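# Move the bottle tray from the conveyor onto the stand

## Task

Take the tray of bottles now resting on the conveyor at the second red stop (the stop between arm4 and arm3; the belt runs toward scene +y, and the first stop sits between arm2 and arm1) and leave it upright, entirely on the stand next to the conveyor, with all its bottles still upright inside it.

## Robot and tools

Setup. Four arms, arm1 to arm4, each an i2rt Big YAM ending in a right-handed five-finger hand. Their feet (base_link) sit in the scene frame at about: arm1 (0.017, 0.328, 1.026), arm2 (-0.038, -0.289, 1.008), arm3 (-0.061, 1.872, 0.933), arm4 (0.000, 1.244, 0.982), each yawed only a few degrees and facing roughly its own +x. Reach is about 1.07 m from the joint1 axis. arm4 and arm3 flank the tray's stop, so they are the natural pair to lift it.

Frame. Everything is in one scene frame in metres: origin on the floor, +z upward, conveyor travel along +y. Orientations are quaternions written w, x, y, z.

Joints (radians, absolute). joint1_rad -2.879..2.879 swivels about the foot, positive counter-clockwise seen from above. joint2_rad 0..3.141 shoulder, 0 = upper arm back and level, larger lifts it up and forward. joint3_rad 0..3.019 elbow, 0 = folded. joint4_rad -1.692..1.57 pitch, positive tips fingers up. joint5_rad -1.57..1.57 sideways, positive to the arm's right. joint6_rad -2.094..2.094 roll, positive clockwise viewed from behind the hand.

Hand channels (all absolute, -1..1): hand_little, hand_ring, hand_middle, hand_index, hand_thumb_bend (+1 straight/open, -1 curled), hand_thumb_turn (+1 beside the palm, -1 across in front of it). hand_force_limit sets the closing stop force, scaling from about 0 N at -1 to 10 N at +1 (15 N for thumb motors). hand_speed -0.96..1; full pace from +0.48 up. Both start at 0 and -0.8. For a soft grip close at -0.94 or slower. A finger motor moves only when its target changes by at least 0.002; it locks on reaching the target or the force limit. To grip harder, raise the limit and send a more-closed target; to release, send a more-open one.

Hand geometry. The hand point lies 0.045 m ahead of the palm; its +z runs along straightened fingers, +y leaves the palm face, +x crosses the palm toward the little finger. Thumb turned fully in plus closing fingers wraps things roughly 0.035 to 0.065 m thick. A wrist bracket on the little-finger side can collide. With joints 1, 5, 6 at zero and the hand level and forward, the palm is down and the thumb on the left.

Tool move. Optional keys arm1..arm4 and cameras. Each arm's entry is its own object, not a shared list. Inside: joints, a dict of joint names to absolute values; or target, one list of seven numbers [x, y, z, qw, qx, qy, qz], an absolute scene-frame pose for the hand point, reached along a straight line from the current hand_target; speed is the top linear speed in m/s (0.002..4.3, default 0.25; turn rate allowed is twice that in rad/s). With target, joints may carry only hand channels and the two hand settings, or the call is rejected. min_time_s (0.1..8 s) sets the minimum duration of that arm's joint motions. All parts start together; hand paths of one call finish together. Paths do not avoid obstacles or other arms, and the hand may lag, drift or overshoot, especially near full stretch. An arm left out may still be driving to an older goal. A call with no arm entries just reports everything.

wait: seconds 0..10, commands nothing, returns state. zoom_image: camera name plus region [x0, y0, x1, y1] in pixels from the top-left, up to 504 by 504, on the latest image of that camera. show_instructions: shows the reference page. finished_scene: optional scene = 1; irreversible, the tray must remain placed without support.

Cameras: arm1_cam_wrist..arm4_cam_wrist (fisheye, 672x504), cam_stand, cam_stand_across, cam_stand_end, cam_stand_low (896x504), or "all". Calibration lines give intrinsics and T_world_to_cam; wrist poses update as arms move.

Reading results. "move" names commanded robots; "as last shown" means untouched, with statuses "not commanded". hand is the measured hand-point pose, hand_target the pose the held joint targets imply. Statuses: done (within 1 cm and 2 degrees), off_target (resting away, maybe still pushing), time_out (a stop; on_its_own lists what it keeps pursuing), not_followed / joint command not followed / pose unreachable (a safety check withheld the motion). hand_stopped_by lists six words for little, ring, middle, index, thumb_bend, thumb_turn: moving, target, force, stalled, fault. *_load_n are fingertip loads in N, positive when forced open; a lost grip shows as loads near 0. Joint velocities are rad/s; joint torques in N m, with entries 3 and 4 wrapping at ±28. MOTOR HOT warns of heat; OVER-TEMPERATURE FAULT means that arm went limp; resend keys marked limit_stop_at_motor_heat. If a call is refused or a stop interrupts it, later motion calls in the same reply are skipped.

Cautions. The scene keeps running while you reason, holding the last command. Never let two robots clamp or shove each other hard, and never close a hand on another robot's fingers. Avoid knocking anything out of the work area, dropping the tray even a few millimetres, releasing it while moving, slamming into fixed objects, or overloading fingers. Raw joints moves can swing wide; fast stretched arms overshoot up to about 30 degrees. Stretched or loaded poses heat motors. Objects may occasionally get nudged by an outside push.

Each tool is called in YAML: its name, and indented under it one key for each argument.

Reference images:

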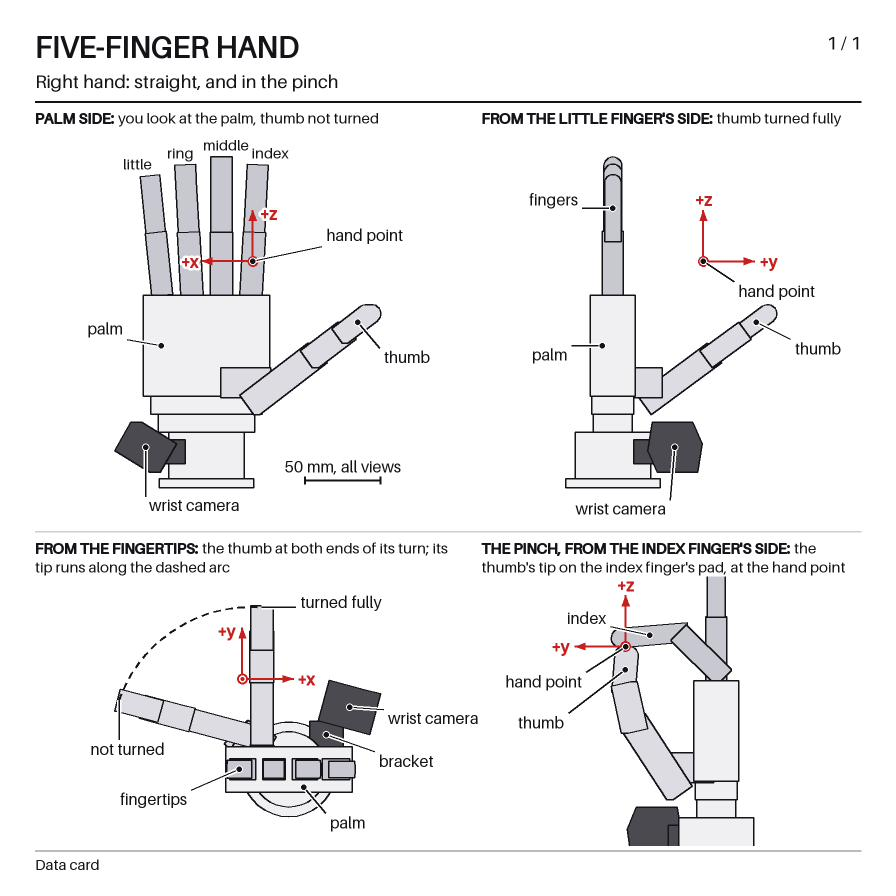

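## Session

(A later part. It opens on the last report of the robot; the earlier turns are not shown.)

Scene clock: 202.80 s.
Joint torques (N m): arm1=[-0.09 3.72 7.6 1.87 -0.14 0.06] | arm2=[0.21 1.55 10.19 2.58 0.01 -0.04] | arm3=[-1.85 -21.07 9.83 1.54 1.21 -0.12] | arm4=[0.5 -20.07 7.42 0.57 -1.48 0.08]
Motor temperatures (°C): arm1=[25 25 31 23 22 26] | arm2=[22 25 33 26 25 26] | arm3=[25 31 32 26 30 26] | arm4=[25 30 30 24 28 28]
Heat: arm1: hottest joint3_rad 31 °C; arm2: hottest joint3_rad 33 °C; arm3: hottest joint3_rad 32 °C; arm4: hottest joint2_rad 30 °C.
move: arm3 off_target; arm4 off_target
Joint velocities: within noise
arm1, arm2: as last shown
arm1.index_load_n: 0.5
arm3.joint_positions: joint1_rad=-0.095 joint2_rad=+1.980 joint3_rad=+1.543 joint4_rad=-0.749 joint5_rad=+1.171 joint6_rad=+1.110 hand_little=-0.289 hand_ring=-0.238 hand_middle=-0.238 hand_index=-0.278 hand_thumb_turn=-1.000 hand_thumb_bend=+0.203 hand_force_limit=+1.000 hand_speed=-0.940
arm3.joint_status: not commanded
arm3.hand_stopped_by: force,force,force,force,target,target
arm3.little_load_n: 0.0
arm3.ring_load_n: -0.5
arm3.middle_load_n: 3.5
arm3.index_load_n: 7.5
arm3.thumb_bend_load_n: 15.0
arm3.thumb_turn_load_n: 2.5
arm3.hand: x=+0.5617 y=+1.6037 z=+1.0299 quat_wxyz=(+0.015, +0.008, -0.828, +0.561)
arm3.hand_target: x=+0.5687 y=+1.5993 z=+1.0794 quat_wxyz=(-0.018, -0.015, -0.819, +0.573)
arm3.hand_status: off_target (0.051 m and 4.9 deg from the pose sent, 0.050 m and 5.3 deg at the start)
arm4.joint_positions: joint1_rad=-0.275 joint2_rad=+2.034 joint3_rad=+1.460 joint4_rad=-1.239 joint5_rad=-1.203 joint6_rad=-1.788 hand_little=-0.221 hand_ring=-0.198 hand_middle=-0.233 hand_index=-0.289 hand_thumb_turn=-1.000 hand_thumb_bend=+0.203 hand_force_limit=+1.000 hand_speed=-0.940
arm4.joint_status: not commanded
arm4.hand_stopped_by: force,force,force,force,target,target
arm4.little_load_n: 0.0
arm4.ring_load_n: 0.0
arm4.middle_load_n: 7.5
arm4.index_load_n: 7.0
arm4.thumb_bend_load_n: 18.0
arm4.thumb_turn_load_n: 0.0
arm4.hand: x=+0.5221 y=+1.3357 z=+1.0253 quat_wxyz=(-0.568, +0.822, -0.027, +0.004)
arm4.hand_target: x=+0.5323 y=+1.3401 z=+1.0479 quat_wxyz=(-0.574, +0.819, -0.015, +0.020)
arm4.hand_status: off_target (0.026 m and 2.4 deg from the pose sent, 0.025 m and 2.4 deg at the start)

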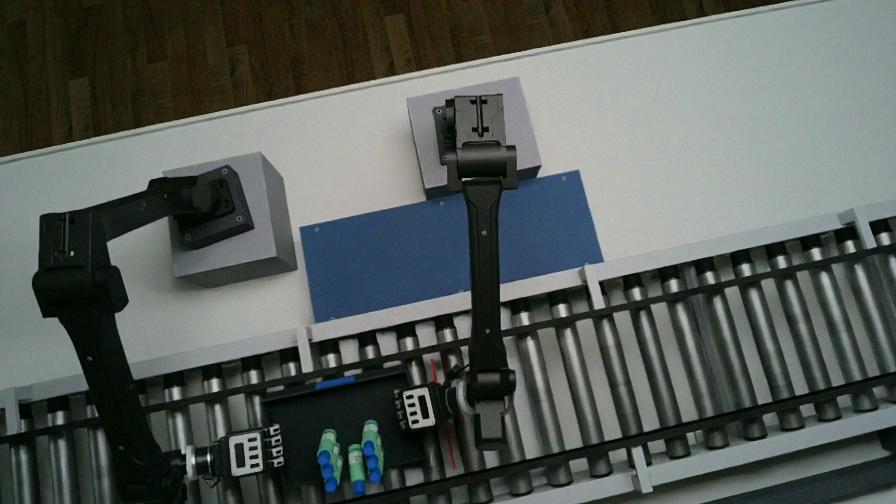

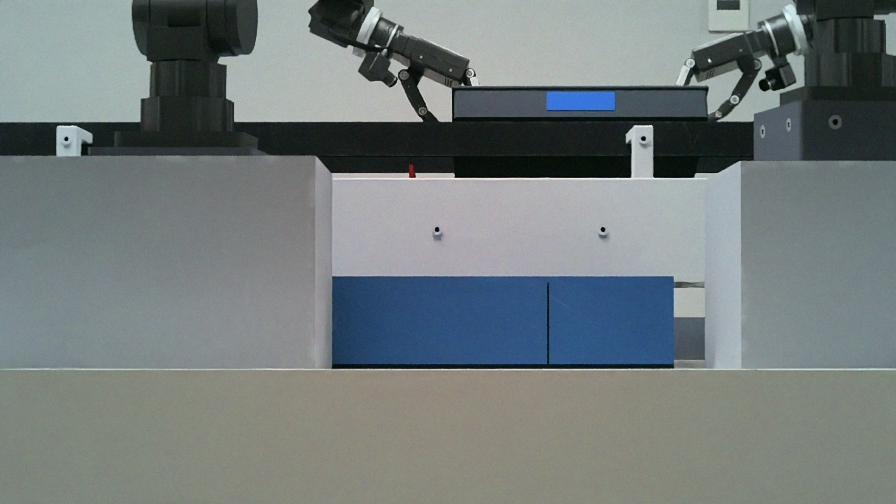

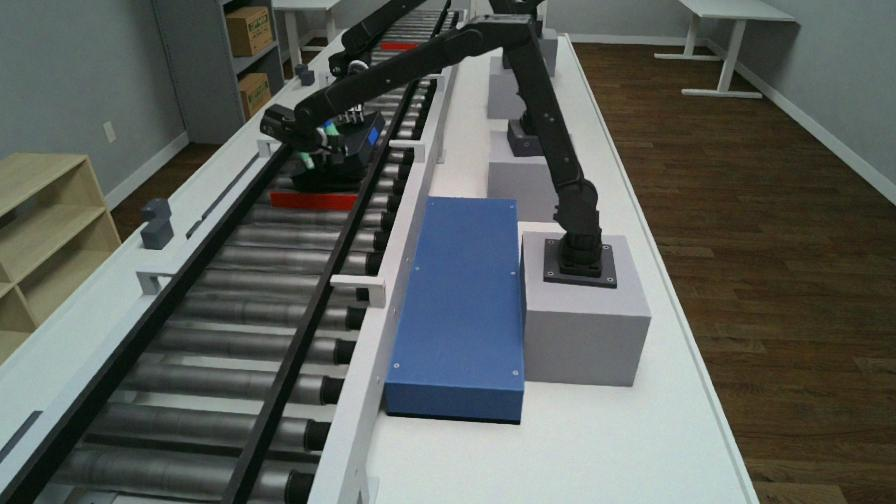

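move:
  arm3: {"target": [0.5690, 1.5995, 1.0580, -0.0140, 0.0000, -0.8190, 0.5735], "speed": 0.03}
  arm4: {"target": [0.5310, 1.3390, 1.0280, 0.5738, -0.8190, 0.0193, -0.0135], "speed": 0.03}
  cameras: ["cam_stand", "cam_stand_across", "cam_stand_end"]

zoom_image:
  camera: "cam_stand_across"
  region: [360, 60, 740, 200]

zoom_image:
  camera: "cam_stand"
  region: [220, 354, 480, 504]

Scene clock: 205.33 s.
Joint torques (N m): arm1=[0.67 3.9 7.66 1.55 -0.16 0.06] | arm2=[0.56 1.38 10.21 2.52 0 -0.03] | arm3=[-2.08 -19.19 9.57 2.07 0.88 -0.07] | arm4=[0.38 -18.67 6.71 1.35 -1.4 0.04]
Motor temperatures (°C): arm1=[25 25 31 23 22 26] | arm2=[22 25 33 26 25 25] | arm3=[25 31 32 26 30 26] | arm4=[25 30 30 24 28 28]
Heat: arm1: hottest joint3_rad 31 °C; arm2: hottest joint3_rad 33 °C; arm3: hottest joint3_rad 32 °C; arm4: hottest joint2_rad 30 °C.
move: arm3 off_target; arm4 off_target
Joint velocities: within noise
arm1, arm2: as last shown
arm1.index_load_n: 0.0
arm2.little_load_n: 0.5
arm3.joint_positions: joint1_rad=-0.095 joint2_rad=+1.971 joint3_rad=+1.506 joint4_rad=-0.678 joint5_rad=+1.174 joint6_rad=+1.051 hand_little=-0.289 hand_ring=-0.238 hand_middle=-0.238 hand_index=-0.278 hand_thumb_turn=-1.000 hand_thumb_bend=+0.203 hand_force_limit=+1.000 hand_speed=-0.940
arm3.joint_status: not commanded
arm3.hand_stopped_by: force,force,force,force,target,target
arm3.little_load_n: 0.0
arm3.ring_load_n: 0.0
arm3.middle_load_n: 1.0
arm3.index_load_n: 7.0
arm3.thumb_bend_load_n: 18.0
arm3.thumb_turn_load_n: 2.5
arm3.hand: x=+0.5590 y=+1.6039 z=+1.0252 quat_wxyz=(+0.014, +0.020, -0.825, +0.565)
arm3.hand_target: x=+0.5681 y=+1.5998 z=+1.0581 quat_wxyz=(-0.014, +0.000, -0.819, +0.574)
arm3.hand_status: off_target (0.035 m and 4.1 deg from the pose sent, 0.029 m and 3.8 deg at the start)
arm4.joint_positions: joint1_rad=-0.275 joint2_rad=+2.045 joint3_rad=+1.460 joint4_rad=-1.239 joint5_rad=-1.202 joint6_rad=-1.788 hand_little=-0.221 hand_ring=-0.198 hand_middle=-0.233 hand_index=-0.289 hand_thumb_turn=-1.000 hand_thumb_bend=+0.203 hand_force_limit=+1.000 hand_speed=-0.940
arm4.joint_status: not commanded
arm4.hand_stopped_by: force,force,force,force,target,target
arm4.little_load_n: 0.0
arm4.ring_load_n: 0.0
arm4.middle_load_n: 7.5
arm4.index_load_n: 7.0
arm4.thumb_bend_load_n: 18.0
arm4.thumb_turn_load_n: 0.0
arm4.hand: x=+0.5211 y=+1.3358 z=+1.0197 quat_wxyz=(-0.569, +0.822, -0.031, -0.001)
arm4.hand_target: x=+0.5306 y=+1.3391 z=+1.0282 quat_wxyz=(-0.574, +0.819, -0.019, +0.013)
arm4.hand_status: off_target (0.013 m and 2.2 deg from the pose sent, 0.010 m and 1.6 deg at the start)

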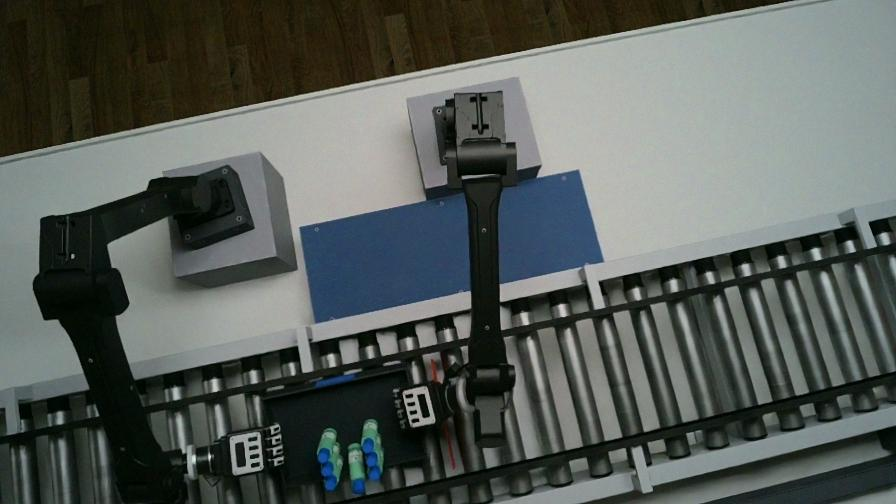

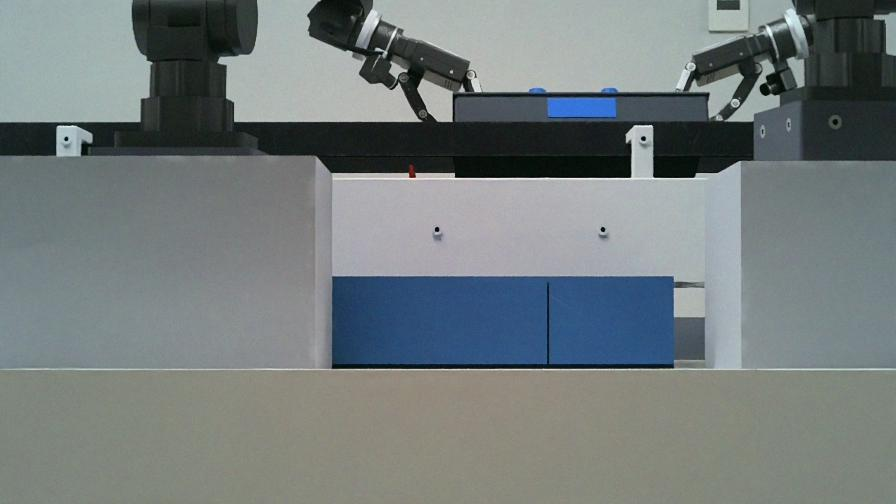

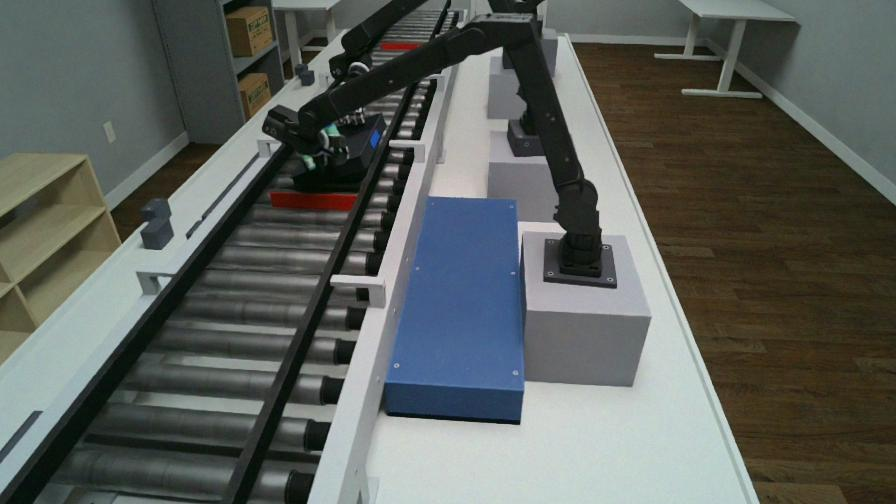

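Scaled by 1.326 from the camera's image (finer frame: 1280x720).

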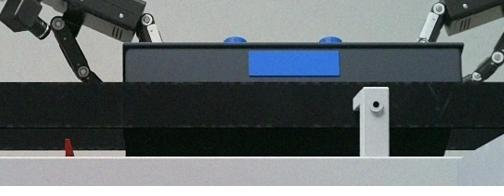

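Scaled by 1.938 from the camera's image (finer frame: 1280x720).

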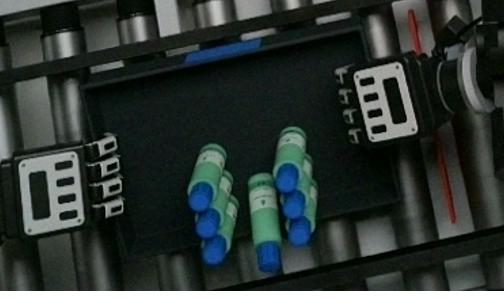

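move:
  arm3: {"target": [0.5700, 1.6005, 1.0350, -0.0140, 0.0100, -0.8190, 0.5734], "speed": 0.03}
  arm4: {"target": [0.5290, 1.3380, 1.0080, 0.5736, -0.8190, 0.0193, -0.0135], "speed": 0.03}
  cameras: ["cam_stand", "cam_stand_across"]

zoom_image:
  camera: "cam_stand"
  region: [220, 354, 480, 504]

Scene clock: 207.43 s.
Joint torques (N m): arm1=[-0.09 3.96 7.64 1.62 -0.21 0.05] | arm2=[0.44 1.49 10.21 2.59 0.01 -0.05] | arm3=[-1.96 -17.38 9.63 2.04 0.75 -0.09] | arm4=[0.26 -18.67 5.33 1.52 -1.34 -0.01]
Motor temperatures (°C): arm1=[25 25 31 23 22 26] | arm2=[22 25 33 26 25 25] | arm3=[25 31 32 26 30 26] | arm4=[25 30 30 24 28 28]
Heat: arm1: hottest joint3_rad 31 °C; arm2: hottest joint3_rad 33 °C; arm3: hottest joint3_rad 32 °C; arm4: hottest joint2_rad 30 °C.
move: arm3 off_target; arm4 done
Joint velocities: within noise
arm1, arm2: as last shown
arm1.index_load_n: -0.5
arm2.little_load_n: 0.0
arm3.joint_positions: joint1_rad=-0.095 joint2_rad=+1.970 joint3_rad=+1.471 joint4_rad=-0.596 joint5_rad=+1.170 joint6_rad=+1.012 hand_little=-0.289 hand_ring=-0.238 hand_middle=-0.238 hand_index=-0.278 hand_thumb_turn=-1.000 hand_thumb_bend=+0.203 hand_force_limit=+1.000 hand_speed=-0.940
arm3.joint_status: not commanded
arm3.hand_stopped_by: force,force,force,force,target,target
arm3.little_load_n: 0.0
arm3.ring_load_n: 0.0
arm3.middle_load_n: 2.0
arm3.index_load_n: 8.5
arm3.thumb_bend_load_n: 16.5
arm3.thumb_turn_load_n: 3.0
arm3.hand: x=+0.5598 y=+1.6043 z=+1.0166 quat_wxyz=(+0.005, +0.023, -0.823, +0.568)
arm3.hand_target: x=+0.5694 y=+1.6007 z=+1.0353 quat_wxyz=(-0.014, +0.010, -0.819, +0.573)
arm3.hand_status: off_target (0.021 m and 2.7 deg from the pose sent, 0.015 m and 3.6 deg at the start)
arm4.joint_positions: joint1_rad=-0.275 joint2_rad=+2.069 joint3_rad=+1.460 joint4_rad=-1.204 joint5_rad=-1.203 joint6_rad=-1.788 hand_little=-0.221 hand_ring=-0.198 hand_middle=-0.233 hand_index=-0.289 hand_thumb_turn=-1.000 hand_thumb_bend=+0.203 hand_force_limit=+1.000 hand_speed=-0.940
arm4.joint_status: not commanded
arm4.hand_stopped_by: force,force,force,force,target,target
arm4.little_load_n: 0.0
arm4.ring_load_n: 0.0
arm4.middle_load_n: 8.5
arm4.index_load_n: 5.5
arm4.thumb_bend_load_n: 18.5
arm4.thumb_turn_load_n: 0.0
arm4.hand: x=+0.5256 y=+1.3352 z=+1.0058 quat_wxyz=(-0.569, +0.822, -0.028, +0.004)
arm4.hand_target: x=+0.5288 y=+1.3381 z=+1.0081 quat_wxyz=(-0.573, +0.819, -0.019, +0.013)
arm4.hand_status: done (0.005 m and 1.6 deg from the pose sent, 0.014 m and 2.2 deg at the start)

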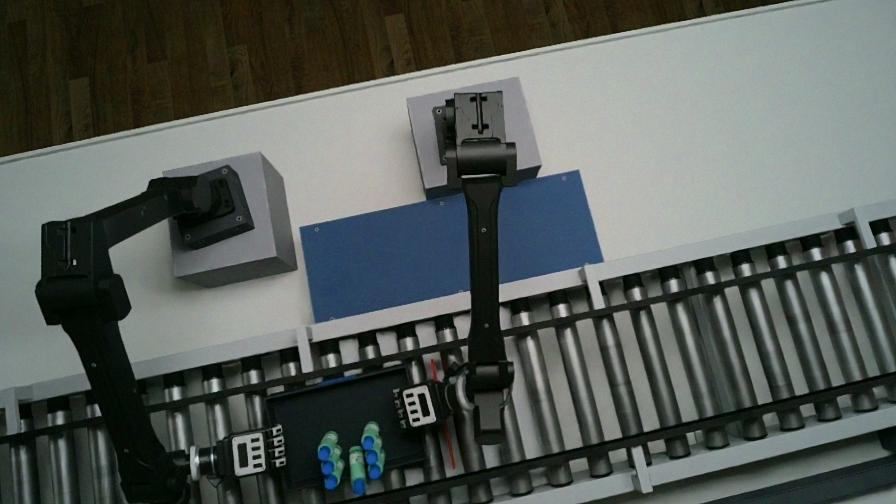

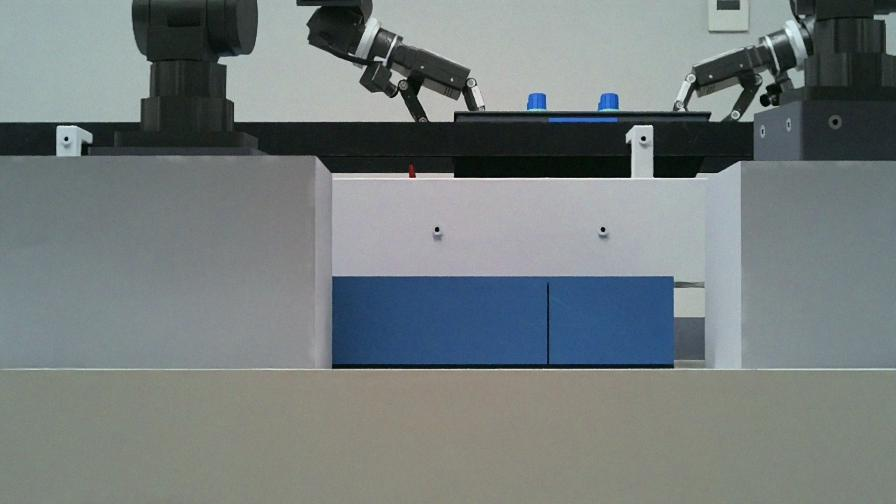

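Scaled by 1.938 from the camera's image (finer frame: 1280x720).

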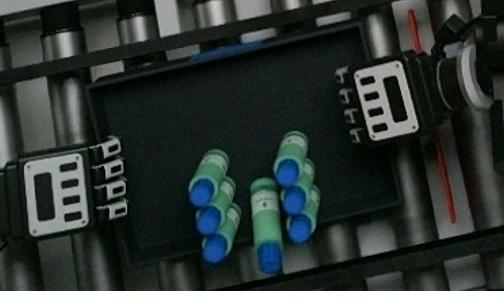

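move:
  arm3: {"target": [0.5710, 1.6015, 1.0120, -0.0140, 0.0160, -0.8190, 0.5734], "speed": 0.03}
  arm4: {"target": [0.5270, 1.3370, 0.9960, 0.5736, -0.8190, 0.0193, -0.0135], "speed": 0.03}
  cameras: ["cam_stand", "cam_stand_across"]

zoom_image:
  camera: "cam_stand"
  region: [220, 354, 480, 504]

Scene clock: 209.37 s.
Joint torques (N m): arm1=[0.03 3.72 7.65 1.65 -0.18 0.03] | arm2=[0.38 1.67 10.21 2.55 0.01 -0.04] | arm3=[-1.96 -16.38 9.42 2.15 0.65 -0.09] | arm4=[0.15 -19.55 5.41 1.16 -1.33 0.06]
Motor temperatures (°C): arm1=[25 25 31 23 22 26] | arm2=[22 25 33 26 25 25] | arm3=[25 31 32 26 30 26] | arm4=[25 30 30 24 27 28]
Heat: arm1: hottest joint3_rad 31 °C; arm2: hottest joint3_rad 33 °C; arm3: hottest joint3_rad 32 °C; arm4: hottest joint2_rad 30 °C.
move: arm3 off_target; arm4 done
Joint velocities: within noise
arm1, arm2: as last shown
arm1.index_load_n: 0.0
arm3.joint_positions: joint1_rad=-0.095 joint2_rad=+1.984 joint3_rad=+1.448 joint4_rad=-0.533 joint5_rad=+1.168 joint6_rad=+0.989 hand_little=-0.289 hand_ring=-0.238 hand_middle=-0.239 hand_index=-0.278 hand_thumb_turn=-1.000 hand_thumb_bend=+0.204 hand_force_limit=+1.000 hand_speed=-0.940
arm3.joint_status: not commanded
arm3.hand_stopped_by: force,force,force,force,target,target
arm3.little_load_n: 0.0
arm3.ring_load_n: 0.0
arm3.middle_load_n: 1.0
arm3.index_load_n: 8.0
arm3.thumb_bend_load_n: 18.5
arm3.thumb_turn_load_n: 3.0
arm3.hand: x=+0.5609 y=+1.6044 z=+1.0026 quat_wxyz=(+0.001, +0.025, -0.822, +0.569)
arm3.hand_target: x=+0.5706 y=+1.6017 z=+1.0122 quat_wxyz=(-0.014, +0.016, -0.819, +0.573)
arm3.hand_status: off_target (0.014 m and 2.1 deg from the pose sent, 0.012 m and 2.4 deg at the start)
arm4.joint_positions: joint1_rad=-0.275 joint2_rad=+2.094 joint3_rad=+1.444 joint4_rad=-1.174 joint5_rad=-1.203 joint6_rad=-1.800 hand_little=-0.221 hand_ring=-0.198 hand_middle=-0.233 hand_index=-0.289 hand_thumb_turn=-1.000 hand_thumb_bend=+0.203 hand_force_limit=+1.000 hand_speed=-0.940
arm4.joint_status: not commanded
arm4.hand_stopped_by: force,force,force,force,target,target
arm4.little_load_n: 0.0
arm4.ring_load_n: 0.0
arm4.middle_load_n: 7.0
arm4.index_load_n: 6.0
arm4.thumb_bend_load_n: 18.5
arm4.thumb_turn_load_n: 0.5
arm4.hand: x=+0.5225 y=+1.3354 z=+0.9872 quat_wxyz=(-0.569, +0.822, -0.026, +0.003)
arm4.hand_target: x=+0.5270 y=+1.3371 z=+0.9961 quat_wxyz=(-0.574, +0.819, -0.019, +0.013)
arm4.hand_status: done (0.010 m and 1.6 deg from the pose sent, 0.010 m and 1.6 deg at the start)

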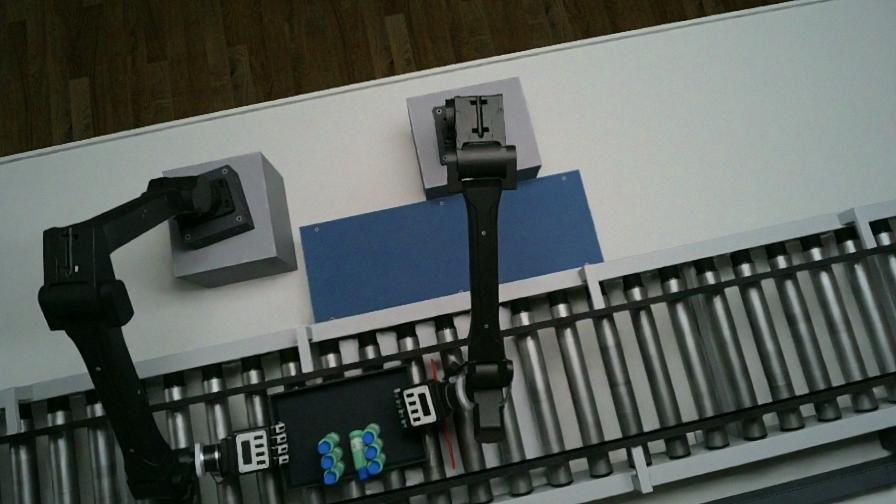

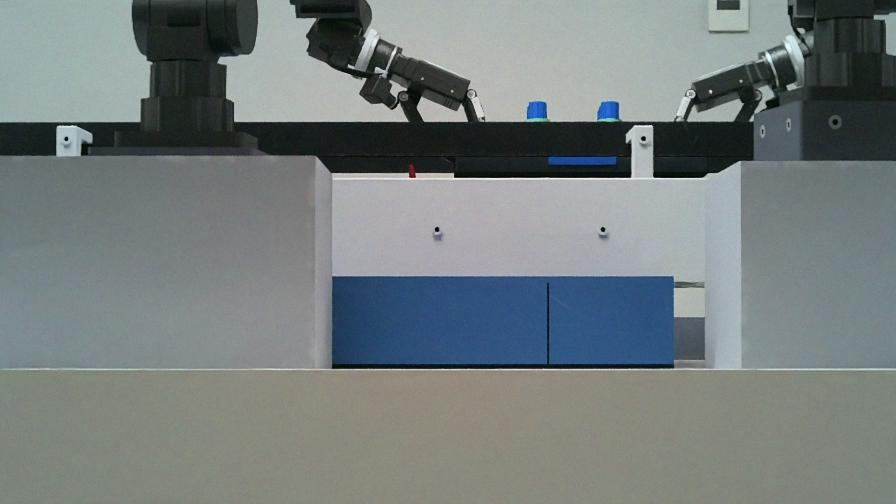

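Scaled by 1.938 from the camera's image (finer frame: 1280x720).

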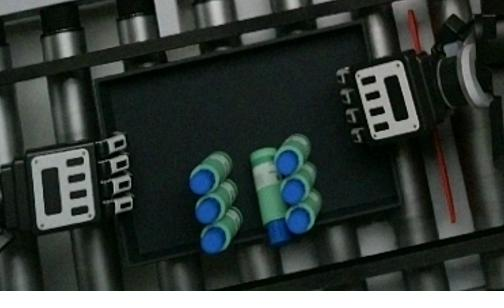

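move:
  arm3: {"target": [0.5710, 1.6015, 0.9950, -0.0140, 0.0180, -0.8190, 0.5734], "speed": 0.03}
  arm4: {"target": [0.5270, 1.3370, 0.9860, 0.5736, -0.8190, 0.0193, -0.0135], "speed": 0.03}
  cameras: ["cam_stand", "cam_stand_across", "arm3_cam_wrist", "arm4_cam_wrist"]

zoom_image:
  camera: "cam_stand"
  region: [240, 354, 460, 504]

zoom_image:
  camera: "cam_stand_across"
  region: [360, 60, 740, 200]

Scene clock: 225.60 s.
Joint torques (N m): arm1=[0.44 4.25 7.71 1.63 -0.19 0.06] | arm2=[0.5 1.61 10.17 2.59 0 -0.04] | arm3=[-1.96 -15.44 8.92 2.35 0.52 -0.03] | arm4=[0.15 -19.37 5.03 1.32 -1.35 0.07]
Motor temperatures (°C): arm1=[25 25 31 23 22 26] | arm2=[22 25 33 26 25 25] | arm3=[25 30 32 26 29 26] | arm4=[25 30 29 24 27 28]
Heat: arm1: hottest joint3_rad 31 °C; arm2: hottest joint3_rad 33 °C; arm3: hottest joint3_rad 32 °C; arm4: hottest joint2_rad 30 °C.
move: arm3 done; arm4 done
Joint velocities: within noise
arm1, arm2: as last shown
arm3.joint_positions: joint1_rad=-0.095 joint2_rad=+1.992 joint3_rad=+1.435 joint4_rad=-0.492 joint5_rad=+1.169 joint6_rad=+0.974 hand_little=-0.289 hand_ring=-0.238 hand_middle=-0.239 hand_index=-0.278 hand_thumb_turn=-1.000 hand_thumb_bend=+0.204 hand_force_limit=+1.000 hand_speed=-0.940
arm3.joint_status: not commanded
arm3.hand_stopped_by: force,force,force,force,target,target
arm3.little_load_n: 0.0
arm3.ring_load_n: 0.0
arm3.middle_load_n: 1.0
arm3.index_load_n: 8.5
arm3.thumb_bend_load_n: 17.5
arm3.thumb_turn_load_n: 1.5
arm3.hand: x=+0.5623 y=+1.6040 z=+0.9961 quat_wxyz=(-0.003, +0.025, -0.820, +0.571)
arm3.hand_target: x=+0.5707 y=+1.6017 z=+0.9950 quat_wxyz=(-0.014, +0.018, -0.819, +0.573)
arm3.hand_status: done (0.009 m and 1.6 deg from the pose sent, 0.013 m and 2.0 deg at the start)
arm4.joint_positions: joint1_rad=-0.275 joint2_rad=+2.107 joint3_rad=+1.444 joint4_rad=-1.157 joint5_rad=-1.202 joint6_rad=-1.804 hand_little=-0.221 hand_ring=-0.198 hand_middle=-0.233 hand_index=-0.289 hand_thumb_turn=-1.000 hand_thumb_bend=+0.204 hand_force_limit=+1.000 hand_speed=-0.940
arm4.joint_status: not commanded
arm4.hand_stopped_by: force,force,force,force,target,target
arm4.little_load_n: 0.0
arm4.ring_load_n: 0.0
arm4.middle_load_n: 7.0
arm4.index_load_n: 5.5
arm4.thumb_bend_load_n: 18.5
arm4.thumb_turn_load_n: 0.5
arm4.hand: x=+0.5245 y=+1.3351 z=+0.9800 quat_wxyz=(-0.568, +0.822, -0.023, +0.006)
arm4.hand_target: x=+0.5270 y=+1.3371 z=+0.9860 quat_wxyz=(-0.574, +0.819, -0.019, +0.013)
arm4.hand_status: done (0.007 m and 1.2 deg from the pose sent, 0.005 m and 1.6 deg at the start)
pictures: arm3_cam_wrist, arm4_cam_wrist, cam_stand, cam_stand_across
arm3_cam_wrist: T_world_to_cam=[[-0.26733, 0.3765, -0.88701, 0.42483], [0.80107, 0.59844, 0.01259, -1.42403], [0.53556, -0.70719, -0.46159, 1.41015]] pos_world=[0.4991, 1.68949, 1.04566]
arm4_cam_wrist: T_world_to_cam=[[0.19511, -0.40251, -0.89438, 1.30625], [-0.84986, -0.52456, 0.05068, 1.09323], [-0.48955, 0.75022, -0.44442, -0.19592]] pos_world=[0.57833, 1.24622, 1.02581]

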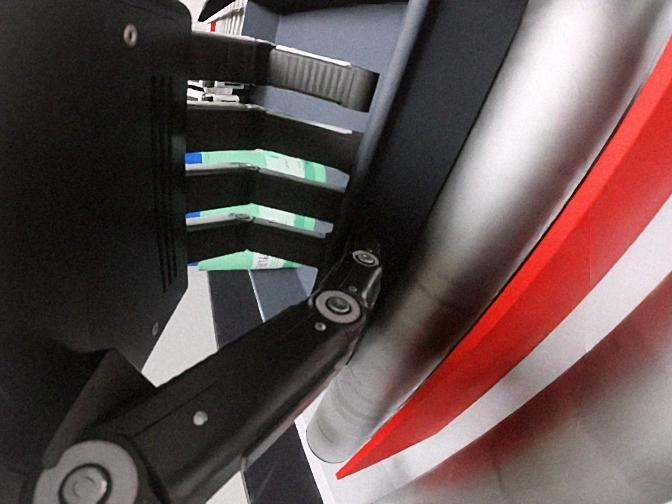

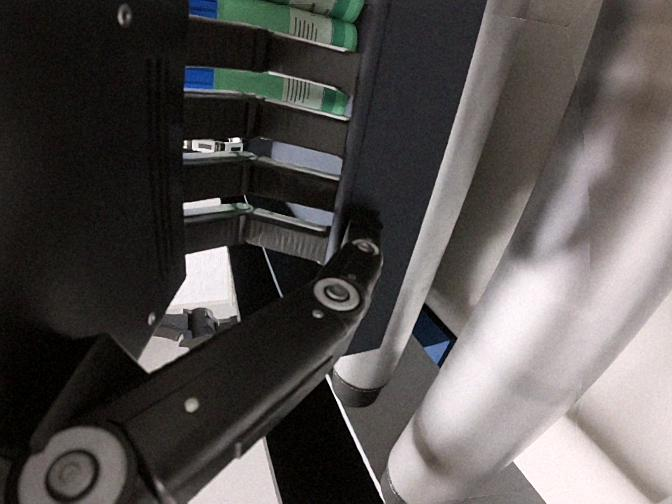

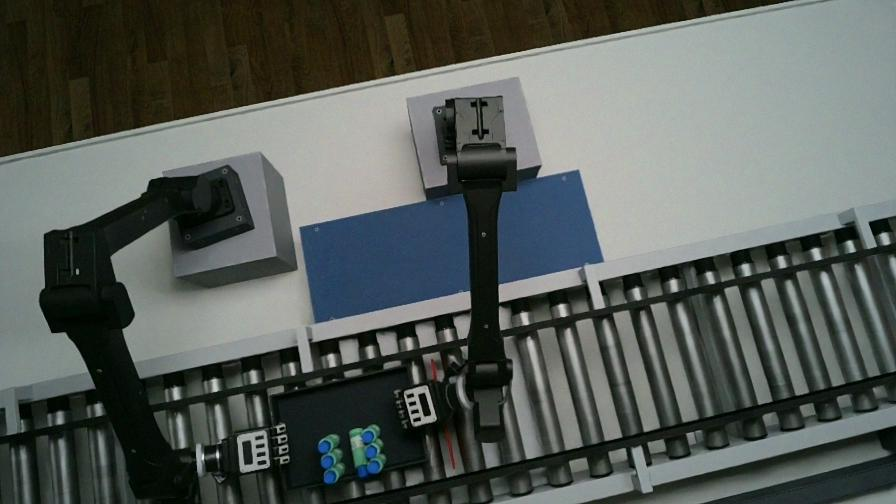

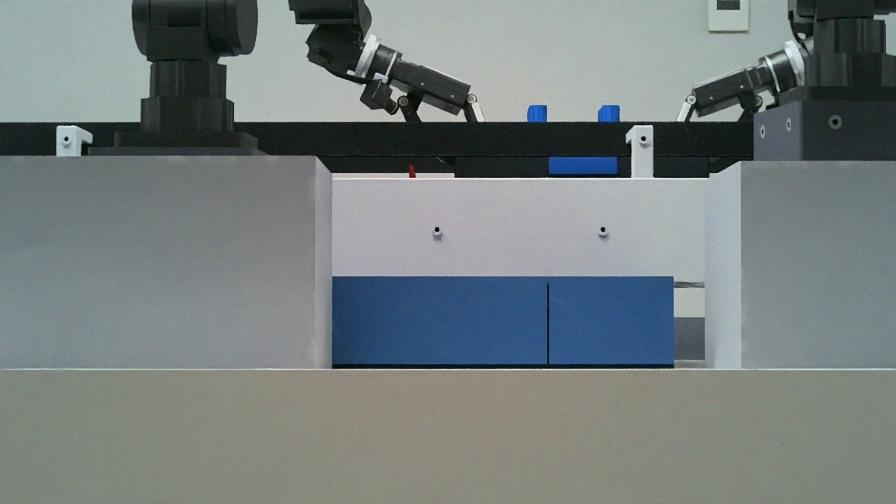

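Scaled by 2.291 from the camera's image (finer frame: 1280x720).

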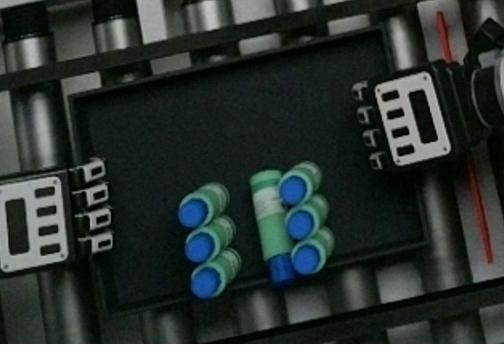

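Scaled by 1.326 from the camera's image (finer frame: 1280x720).

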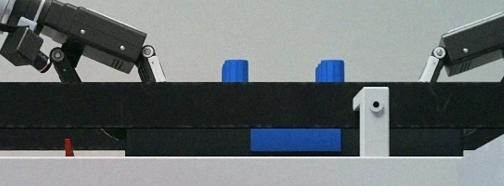

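zoom_image:
  camera: "cam_stand"
  region: [380, 340, 500, 500]

zoom_image:
  camera: "cam_stand"
  region: [220, 354, 340, 504]

zoom_image:
  camera: "cam_stand"
  region: [300, 354, 420, 504]

Scaled by 3.150 from the camera's image (finer frame: 1280x720).

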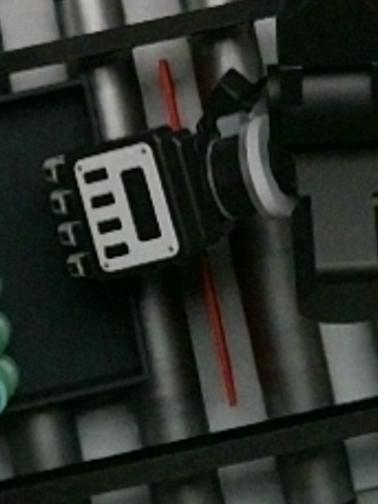

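Scaled by 3.360 from the camera's image (finer frame: 1280x720).

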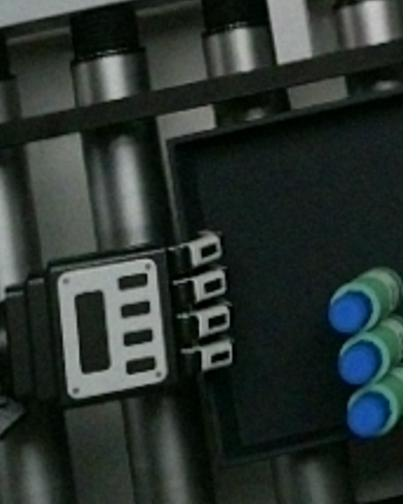

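Scaled by 3.360 from the camera's image (finer frame: 1280x720).

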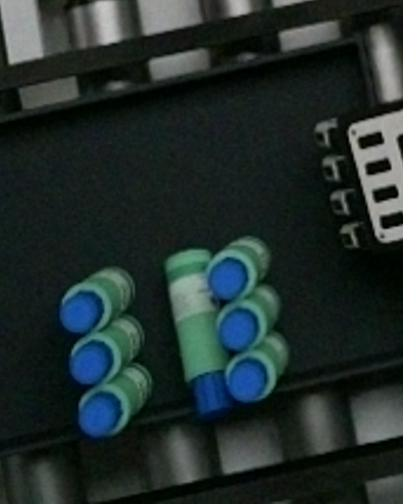

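move:
  arm3: {"target": [0.5690, 1.6018, 0.9850, -0.0140, 0.0180, -0.8190, 0.5734], "speed": 0.03}
  arm4: {"joints": {"hand_speed": -0.6, "hand_thumb_bend": 1.0}}

move:
  arm4: {"target": [0.5260, 1.3300, 1.0700, 0.5736, -0.8190, 0.0193, -0.0135], "speed": 0.06}
  cameras: ["cam_stand", "arm4_cam_wrist"]

Scene clock: 271.37 s.
Joint torques (N m): arm1=[0.15 3.37 7.73 1.62 -0.11 0.04] | arm2=[0.44 1.55 10.28 2.62 0 -0.05] | arm3=[-2.02 -14.74 8.47 2.41 0.17 0.01] | arm4=[0.03 -19.37 5.03 1.28 -0.93 0.07]
Motor temperatures (°C): arm1=[25 25 31 23 22 26] | arm2=[22 25 33 26 25 25] | arm3=[24 31 31 27 27 26] | arm4=[25 28 27 24 27 28]
Heat: arm1: hottest joint3_rad 31 °C; arm2: hottest joint3_rad 33 °C; arm3: hottest joint2_rad 31 °C; arm4: hottest joint2_rad 28 °C.
move: arm3 off_target; arm4 done
Joint velocities: within noise
arm1, arm2: as last shown
arm1.little_load_n: 0.5
arm3.joint_positions: joint1_rad=-0.095 joint2_rad=+1.992 joint3_rad=+1.424 joint4_rad=-0.467 joint5_rad=+1.177 joint6_rad=+0.970 hand_little=-0.289 hand_ring=-0.238 hand_middle=-0.239 hand_index=-0.278 hand_thumb_turn=-1.000 hand_thumb_bend=+0.204 hand_force_limit=+1.000 hand_speed=-0.940
arm3.joint_status: not commanded
arm3.hand_stopped_by: force,force,force,force,target,target
arm3.little_load_n: 0.0
arm3.ring_load_n: 0.0
arm3.middle_load_n: 1.0
arm3.index_load_n: 9.0
arm3.thumb_bend_load_n: 16.5
arm3.thumb_turn_load_n: 1.0
arm3.hand: x=+0.5616 y=+1.6030 z=+0.9948 quat_wxyz=(-0.005, +0.022, -0.818, +0.575)
arm3.hand_target: x=+0.5686 y=+1.6021 z=+0.9851 quat_wxyz=(-0.014, +0.018, -0.819, +0.573)
arm3.hand_status: off_target (0.012 m and 1.1 deg from the pose sent, 0.013 m and 1.5 deg at the start)
arm4.joint_positions: joint1_rad=-0.275 joint2_rad=+2.107 joint3_rad=+1.444 joint4_rad=-1.156 joint5_rad=-1.213 joint6_rad=-1.804 hand_little=-0.221 hand_ring=-0.198 hand_middle=-0.234 hand_index=-0.290 hand_thumb_turn=-1.000 hand_thumb_bend=+1.000 hand_force_limit=+1.000 hand_speed=-0.600
arm4.joint_status: all done
arm4.hand_stopped_by: force,force,force,force,target,target
arm4.little_load_n: 0.0
arm4.ring_load_n: 0.0
arm4.middle_load_n: 0.5
arm4.index_load_n: 0.0
arm4.thumb_bend_load_n: 0.0
arm4.thumb_turn_load_n: 0.0
arm4.hand: x=+0.5252 y=+1.3363 z=+0.9815 quat_wxyz=(-0.572, +0.820, -0.023, +0.007)
arm4.hand_target: x=+0.5270 y=+1.3370 z=+0.9859 quat_wxyz=(-0.573, +0.819, -0.019, +0.013)
arm4.hand_status: not commanded
pictures: none

Scene clock: 273.33 s.
Joint torques (N m): arm1=[-0.32 3.6 7.61 1.47 -0.17 0.1] | arm2=[0.5 1.32 10.24 2.61 -0.01 -0.06] | arm3=[-1.9 -14.74 8.5 2.39 0.16 0.01] | arm4=[-0.97 -19.08 8.64 0.59 -0.77 -0.1]
Motor temperatures (°C): arm1=[25 25 31 23 22 26] | arm2=[22 25 33 26 25 25] | arm3=[24 31 31 27 27 26] | arm4=[25 28 27 24 27 28]
Heat: arm1: hottest joint3_rad 31 °C; arm2: hottest joint3_rad 33 °C; arm3: hottest joint2_rad 31 °C; arm4: hottest joint2_rad 28 °C.
move: arm4 off_target
Joint velocities: within noise
arm1, arm2, arm3: as last shown
arm1.little_load_n: 0.0
arm1.thumb_turn_load_n: 0.5
arm4.joint_positions: joint1_rad=-0.275 joint2_rad=+1.998 joint3_rad=+1.467 joint4_rad=-1.352 joint5_rad=-1.213 joint6_rad=-1.819 hand_little=-0.221 hand_ring=-0.198 hand_middle=-0.234 hand_index=-0.290 hand_thumb_turn=-1.000 hand_thumb_bend=+1.000 hand_force_limit=+1.000 hand_speed=-0.600
arm4.joint_status: not commanded
arm4.hand_stopped_by: force,force,force,force,target,target
arm4.little_load_n: 0.0
arm4.ring_load_n: 0.0
arm4.middle_load_n: 0.0
arm4.index_load_n: 0.0
arm4.thumb_bend_load_n: 0.0
arm4.thumb_turn_load_n: 0.0
arm4.hand: x=+0.5083 y=+1.3387 z=+1.0526 quat_wxyz=(-0.575, +0.817, -0.035, -0.014)
arm4.hand_target: x=+0.5250 y=+1.3301 z=+1.0703 quat_wxyz=(-0.573, +0.819, -0.019, +0.014)
arm4.hand_status: off_target (0.026 m and 3.7 deg from the pose sent, 0.089 m and 0.9 deg at the start)
pictures: arm4_cam_wrist, cam_stand
arm4_cam_wrist: T_world_to_cam=[[0.1538, -0.38638, -0.90943, 1.39107], [-0.84555, -0.52769, 0.0812, 1.04758], [-0.51127, 0.75647, -0.40786, -0.2101]] pos_world=[0.56441, 1.24922, 1.09432]

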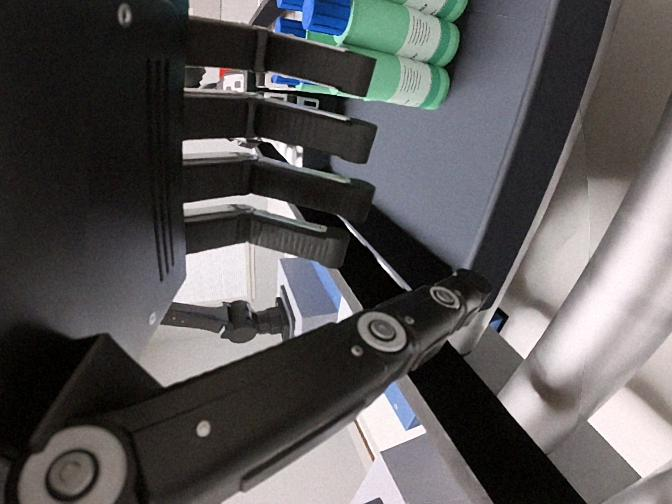

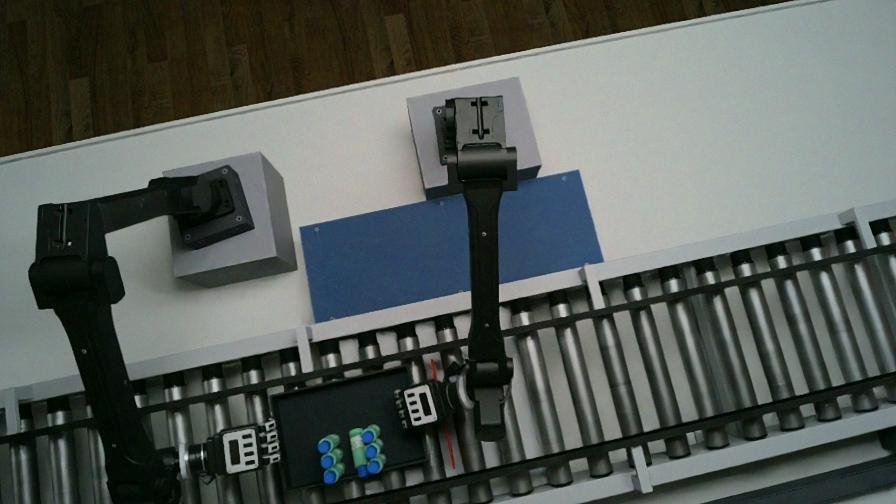

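move:
  arm4: {"joints": {"joint2_rad": 1.75, "hand_little": 0.5, "hand_ring": 0.5, "hand_middle": 0.5, "hand_index": 0.5}, "min_time_s": 1.5}

move:
  arm4: {"joints": {"joint1_rad": -0.14, "joint3_rad": 1.62, "joint4_rad": -1.45, "joint5_rad": 0.0, "joint6_rad": 1.665}, "min_time_s": 4}
  cameras: ["cam_stand", "cam_stand_across", "arm4_cam_wrist"]

Scene clock: 276.67 s.
Joint torques (N m): arm1=[-0.03 3.49 7.8 1.77 -0.16 0.1] | arm2=[0.26 1.61 10.24 2.59 0.02 -0.05] | arm3=[-2.02 -14.68 8.5 2.4 0.17 0.02] | arm4=[-0.85 -16.73 9.51 0.95 -0.82 -0.09]
Motor temperatures (°C): arm1=[25 25 31 23 22 26] | arm2=[22 25 33 26 25 25] | arm3=[24 31 31 27 27 26] | arm4=[25 28 28 24 27 28]
Heat: arm1: hottest joint3_rad 31 °C; arm2: hottest joint3_rad 33 °C; arm3: hottest joint2_rad 31 °C; arm4: hottest joint2_rad 28 °C.
move: arm4 done
Joint velocities: within noise
arm1.joint_positions: joint1_rad=+0.098 joint2_rad=+0.547 joint3_rad=+1.374 joint4_rad=-1.301 joint5_rad=-0.090 joint6_rad=-1.151 hand_little=+1.000 hand_ring=+1.000 hand_middle=+1.000 hand_index=+1.000 hand_thumb_turn=+1.000 hand_thumb_bend=+1.000 hand_force_limit=+0.000 hand_speed=-0.800
arm1.joint_status: not commanded
arm1.hand_stopped_by: target,target,target,target,target,target
arm1.little_load_n: 0.0
arm1.ring_load_n: 0.0
arm1.middle_load_n: 0.0
arm1.index_load_n: 0.0
arm1.thumb_bend_load_n: 0.0
arm1.thumb_turn_load_n: 0.0
arm1.hand: x=+0.2290 y=+0.3345 z=+1.5209 quat_wxyz=(-0.189, +0.849, -0.087, +0.486)
arm1.hand_target: x=+0.2278 y=+0.3343 z=+1.5297 quat_wxyz=(-0.191, +0.843, -0.086, +0.495)
arm1.hand_status: not commanded
arm2.joint_positions: joint1_rad=-0.023 joint2_rad=+0.637 joint3_rad=+1.321 joint4_rad=-1.164 joint5_rad=-0.169 joint6_rad=-1.285 hand_little=+1.000 hand_ring=+1.000 hand_middle=+1.000 hand_index=+1.000 hand_thumb_turn=+1.000 hand_thumb_bend=+1.000 hand_force_limit=+0.000 hand_speed=-0.800
arm2.joint_status: not commanded
arm2.hand_stopped_by: target,target,target,target,target,target
arm2.little_load_n: 0.0
arm2.ring_load_n: 0.0
arm2.middle_load_n: 0.0
arm2.index_load_n: 0.0
arm2.thumb_bend_load_n: 0.0
arm2.thumb_turn_load_n: 0.0
arm2.hand: x=+0.2284 y=-0.3437 z=+1.4937 quat_wxyz=(-0.109, +0.840, -0.138, +0.514)
arm2.hand_target: x=+0.2275 y=-0.3436 z=+1.5044 quat_wxyz=(-0.110, +0.834, -0.136, +0.524)
arm2.hand_status: not commanded
arm3: as last shown
arm3.index_load_n: 9.5
arm4.joint_positions: joint1_rad=-0.275 joint2_rad=+1.759 joint3_rad=+1.467 joint4_rad=-1.353 joint5_rad=-1.213 joint6_rad=-1.820 hand_little=+0.500 hand_ring=+0.500 hand_middle=+0.500 hand_index=+0.500 hand_thumb_turn=-1.000 hand_thumb_bend=+1.000 hand_force_limit=+1.000 hand_speed=-0.600
arm4.joint_status: all done
arm4.hand_stopped_by: target,target,target,target,target,target
arm4.little_load_n: 0.0
arm4.ring_load_n: 0.0
arm4.middle_load_n: 0.0
arm4.index_load_n: 0.0
arm4.thumb_bend_load_n: 0.0
arm4.thumb_turn_load_n: 0.0
arm4.hand: x=+0.5088 y=+1.3390 z=+1.1662 quat_wxyz=(-0.563, +0.822, +0.033, +0.083)
arm4.hand_target: x=+0.5215 y=+1.3310 z=+1.1847 quat_wxyz=(-0.558, +0.821, +0.048, +0.109)
arm4.hand_status: not commanded
pictures: none

Scene clock: 281.47 s.
Joint torques (N m): arm1=[-0.15 4.25 7.73 1.7 -0.15 0.03] | arm2=[0.38 1.67 10.22 2.54 0.02 -0.04] | arm3=[-2.02 -14.68 8.49 2.4 0.17 0.02] | arm4=[1.2 -16.73 10.24 0.91 0.11 0.21]
Motor temperatures (°C): arm1=[25 25 31 23 22 26] | arm2=[22 25 33 26 25 25] | arm3=[24 31 31 27 27 26] | arm4=[25 28 28 24 26 28]
Heat: arm1: hottest joint3_rad 31 °C; arm2: hottest joint3_rad 33 °C; arm3: hottest joint2_rad 31 °C; arm4: hottest joint2_rad 28 °C.
move: arm4 done
Joint velocities: within noise
arm1, arm2, arm3: as last shown
arm2.thumb_bend_load_n: 0.5
arm3.index_load_n: 9.0
arm3.thumb_turn_load_n: 0.5
arm4.joint_positions: joint1_rad=-0.156 joint2_rad=+1.759 joint3_rad=+1.570 joint4_rad=-1.443 joint5_rad=-0.004 joint6_rad=+1.647 hand_little=+0.500 hand_ring=+0.500 hand_middle=+0.500 hand_index=+0.500 hand_thumb_turn=-1.000 hand_thumb_bend=+1.000 hand_force_limit=+1.000 hand_speed=-0.600
arm4.joint_status: all done
arm4.hand_stopped_by: target,target,target,target,target,target
arm4.little_load_n: 0.0
arm4.ring_load_n: 0.0
arm4.middle_load_n: 0.0
arm4.index_load_n: 0.0
arm4.thumb_bend_load_n: 0.0
arm4.thumb_turn_load_n: 0.0
arm4.hand: x=+0.5517 y=+1.2980 z=+1.1376 quat_wxyz=(+0.024, -0.042, -0.999, +0.002)
arm4.hand_target: x=+0.5658 y=+1.3059 z=+1.1620 quat_wxyz=(-0.002, -0.043, -0.999, +0.003)
arm4.hand_status: not commanded
pictures: arm4_cam_wrist, cam_stand, cam_stand_across
arm4_cam_wrist: T_world_to_cam=[[-0.1417, 0.98818, 0.05854, -1.27636], [0.86192, 0.09408, 0.49824, -1.16751], [0.48685, 0.12106, -0.86506, 0.67168]] pos_world=[0.49843, 1.2898, 1.23746]

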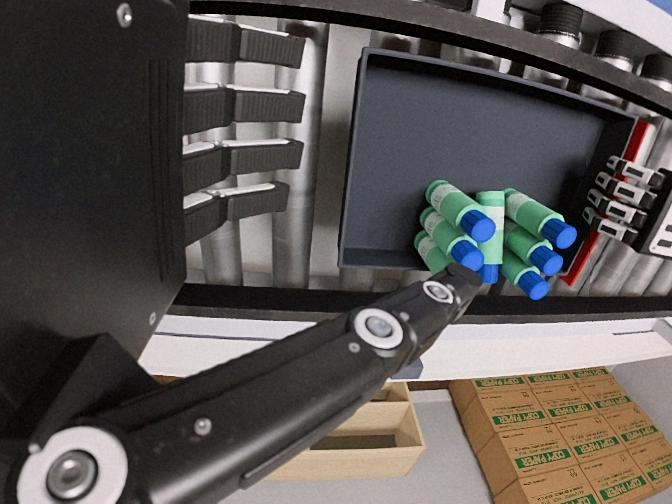

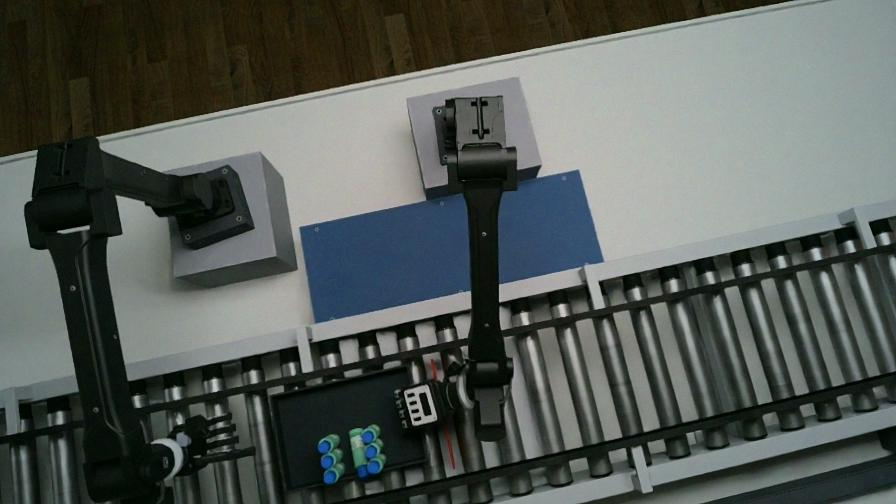

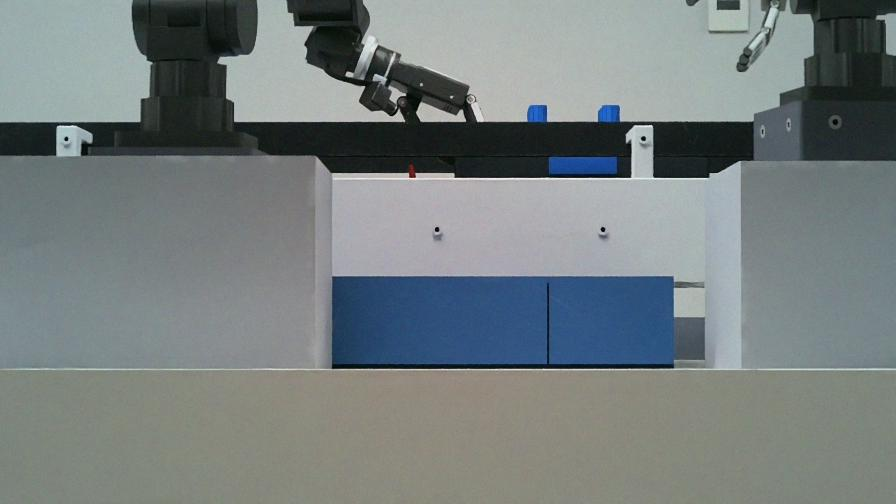

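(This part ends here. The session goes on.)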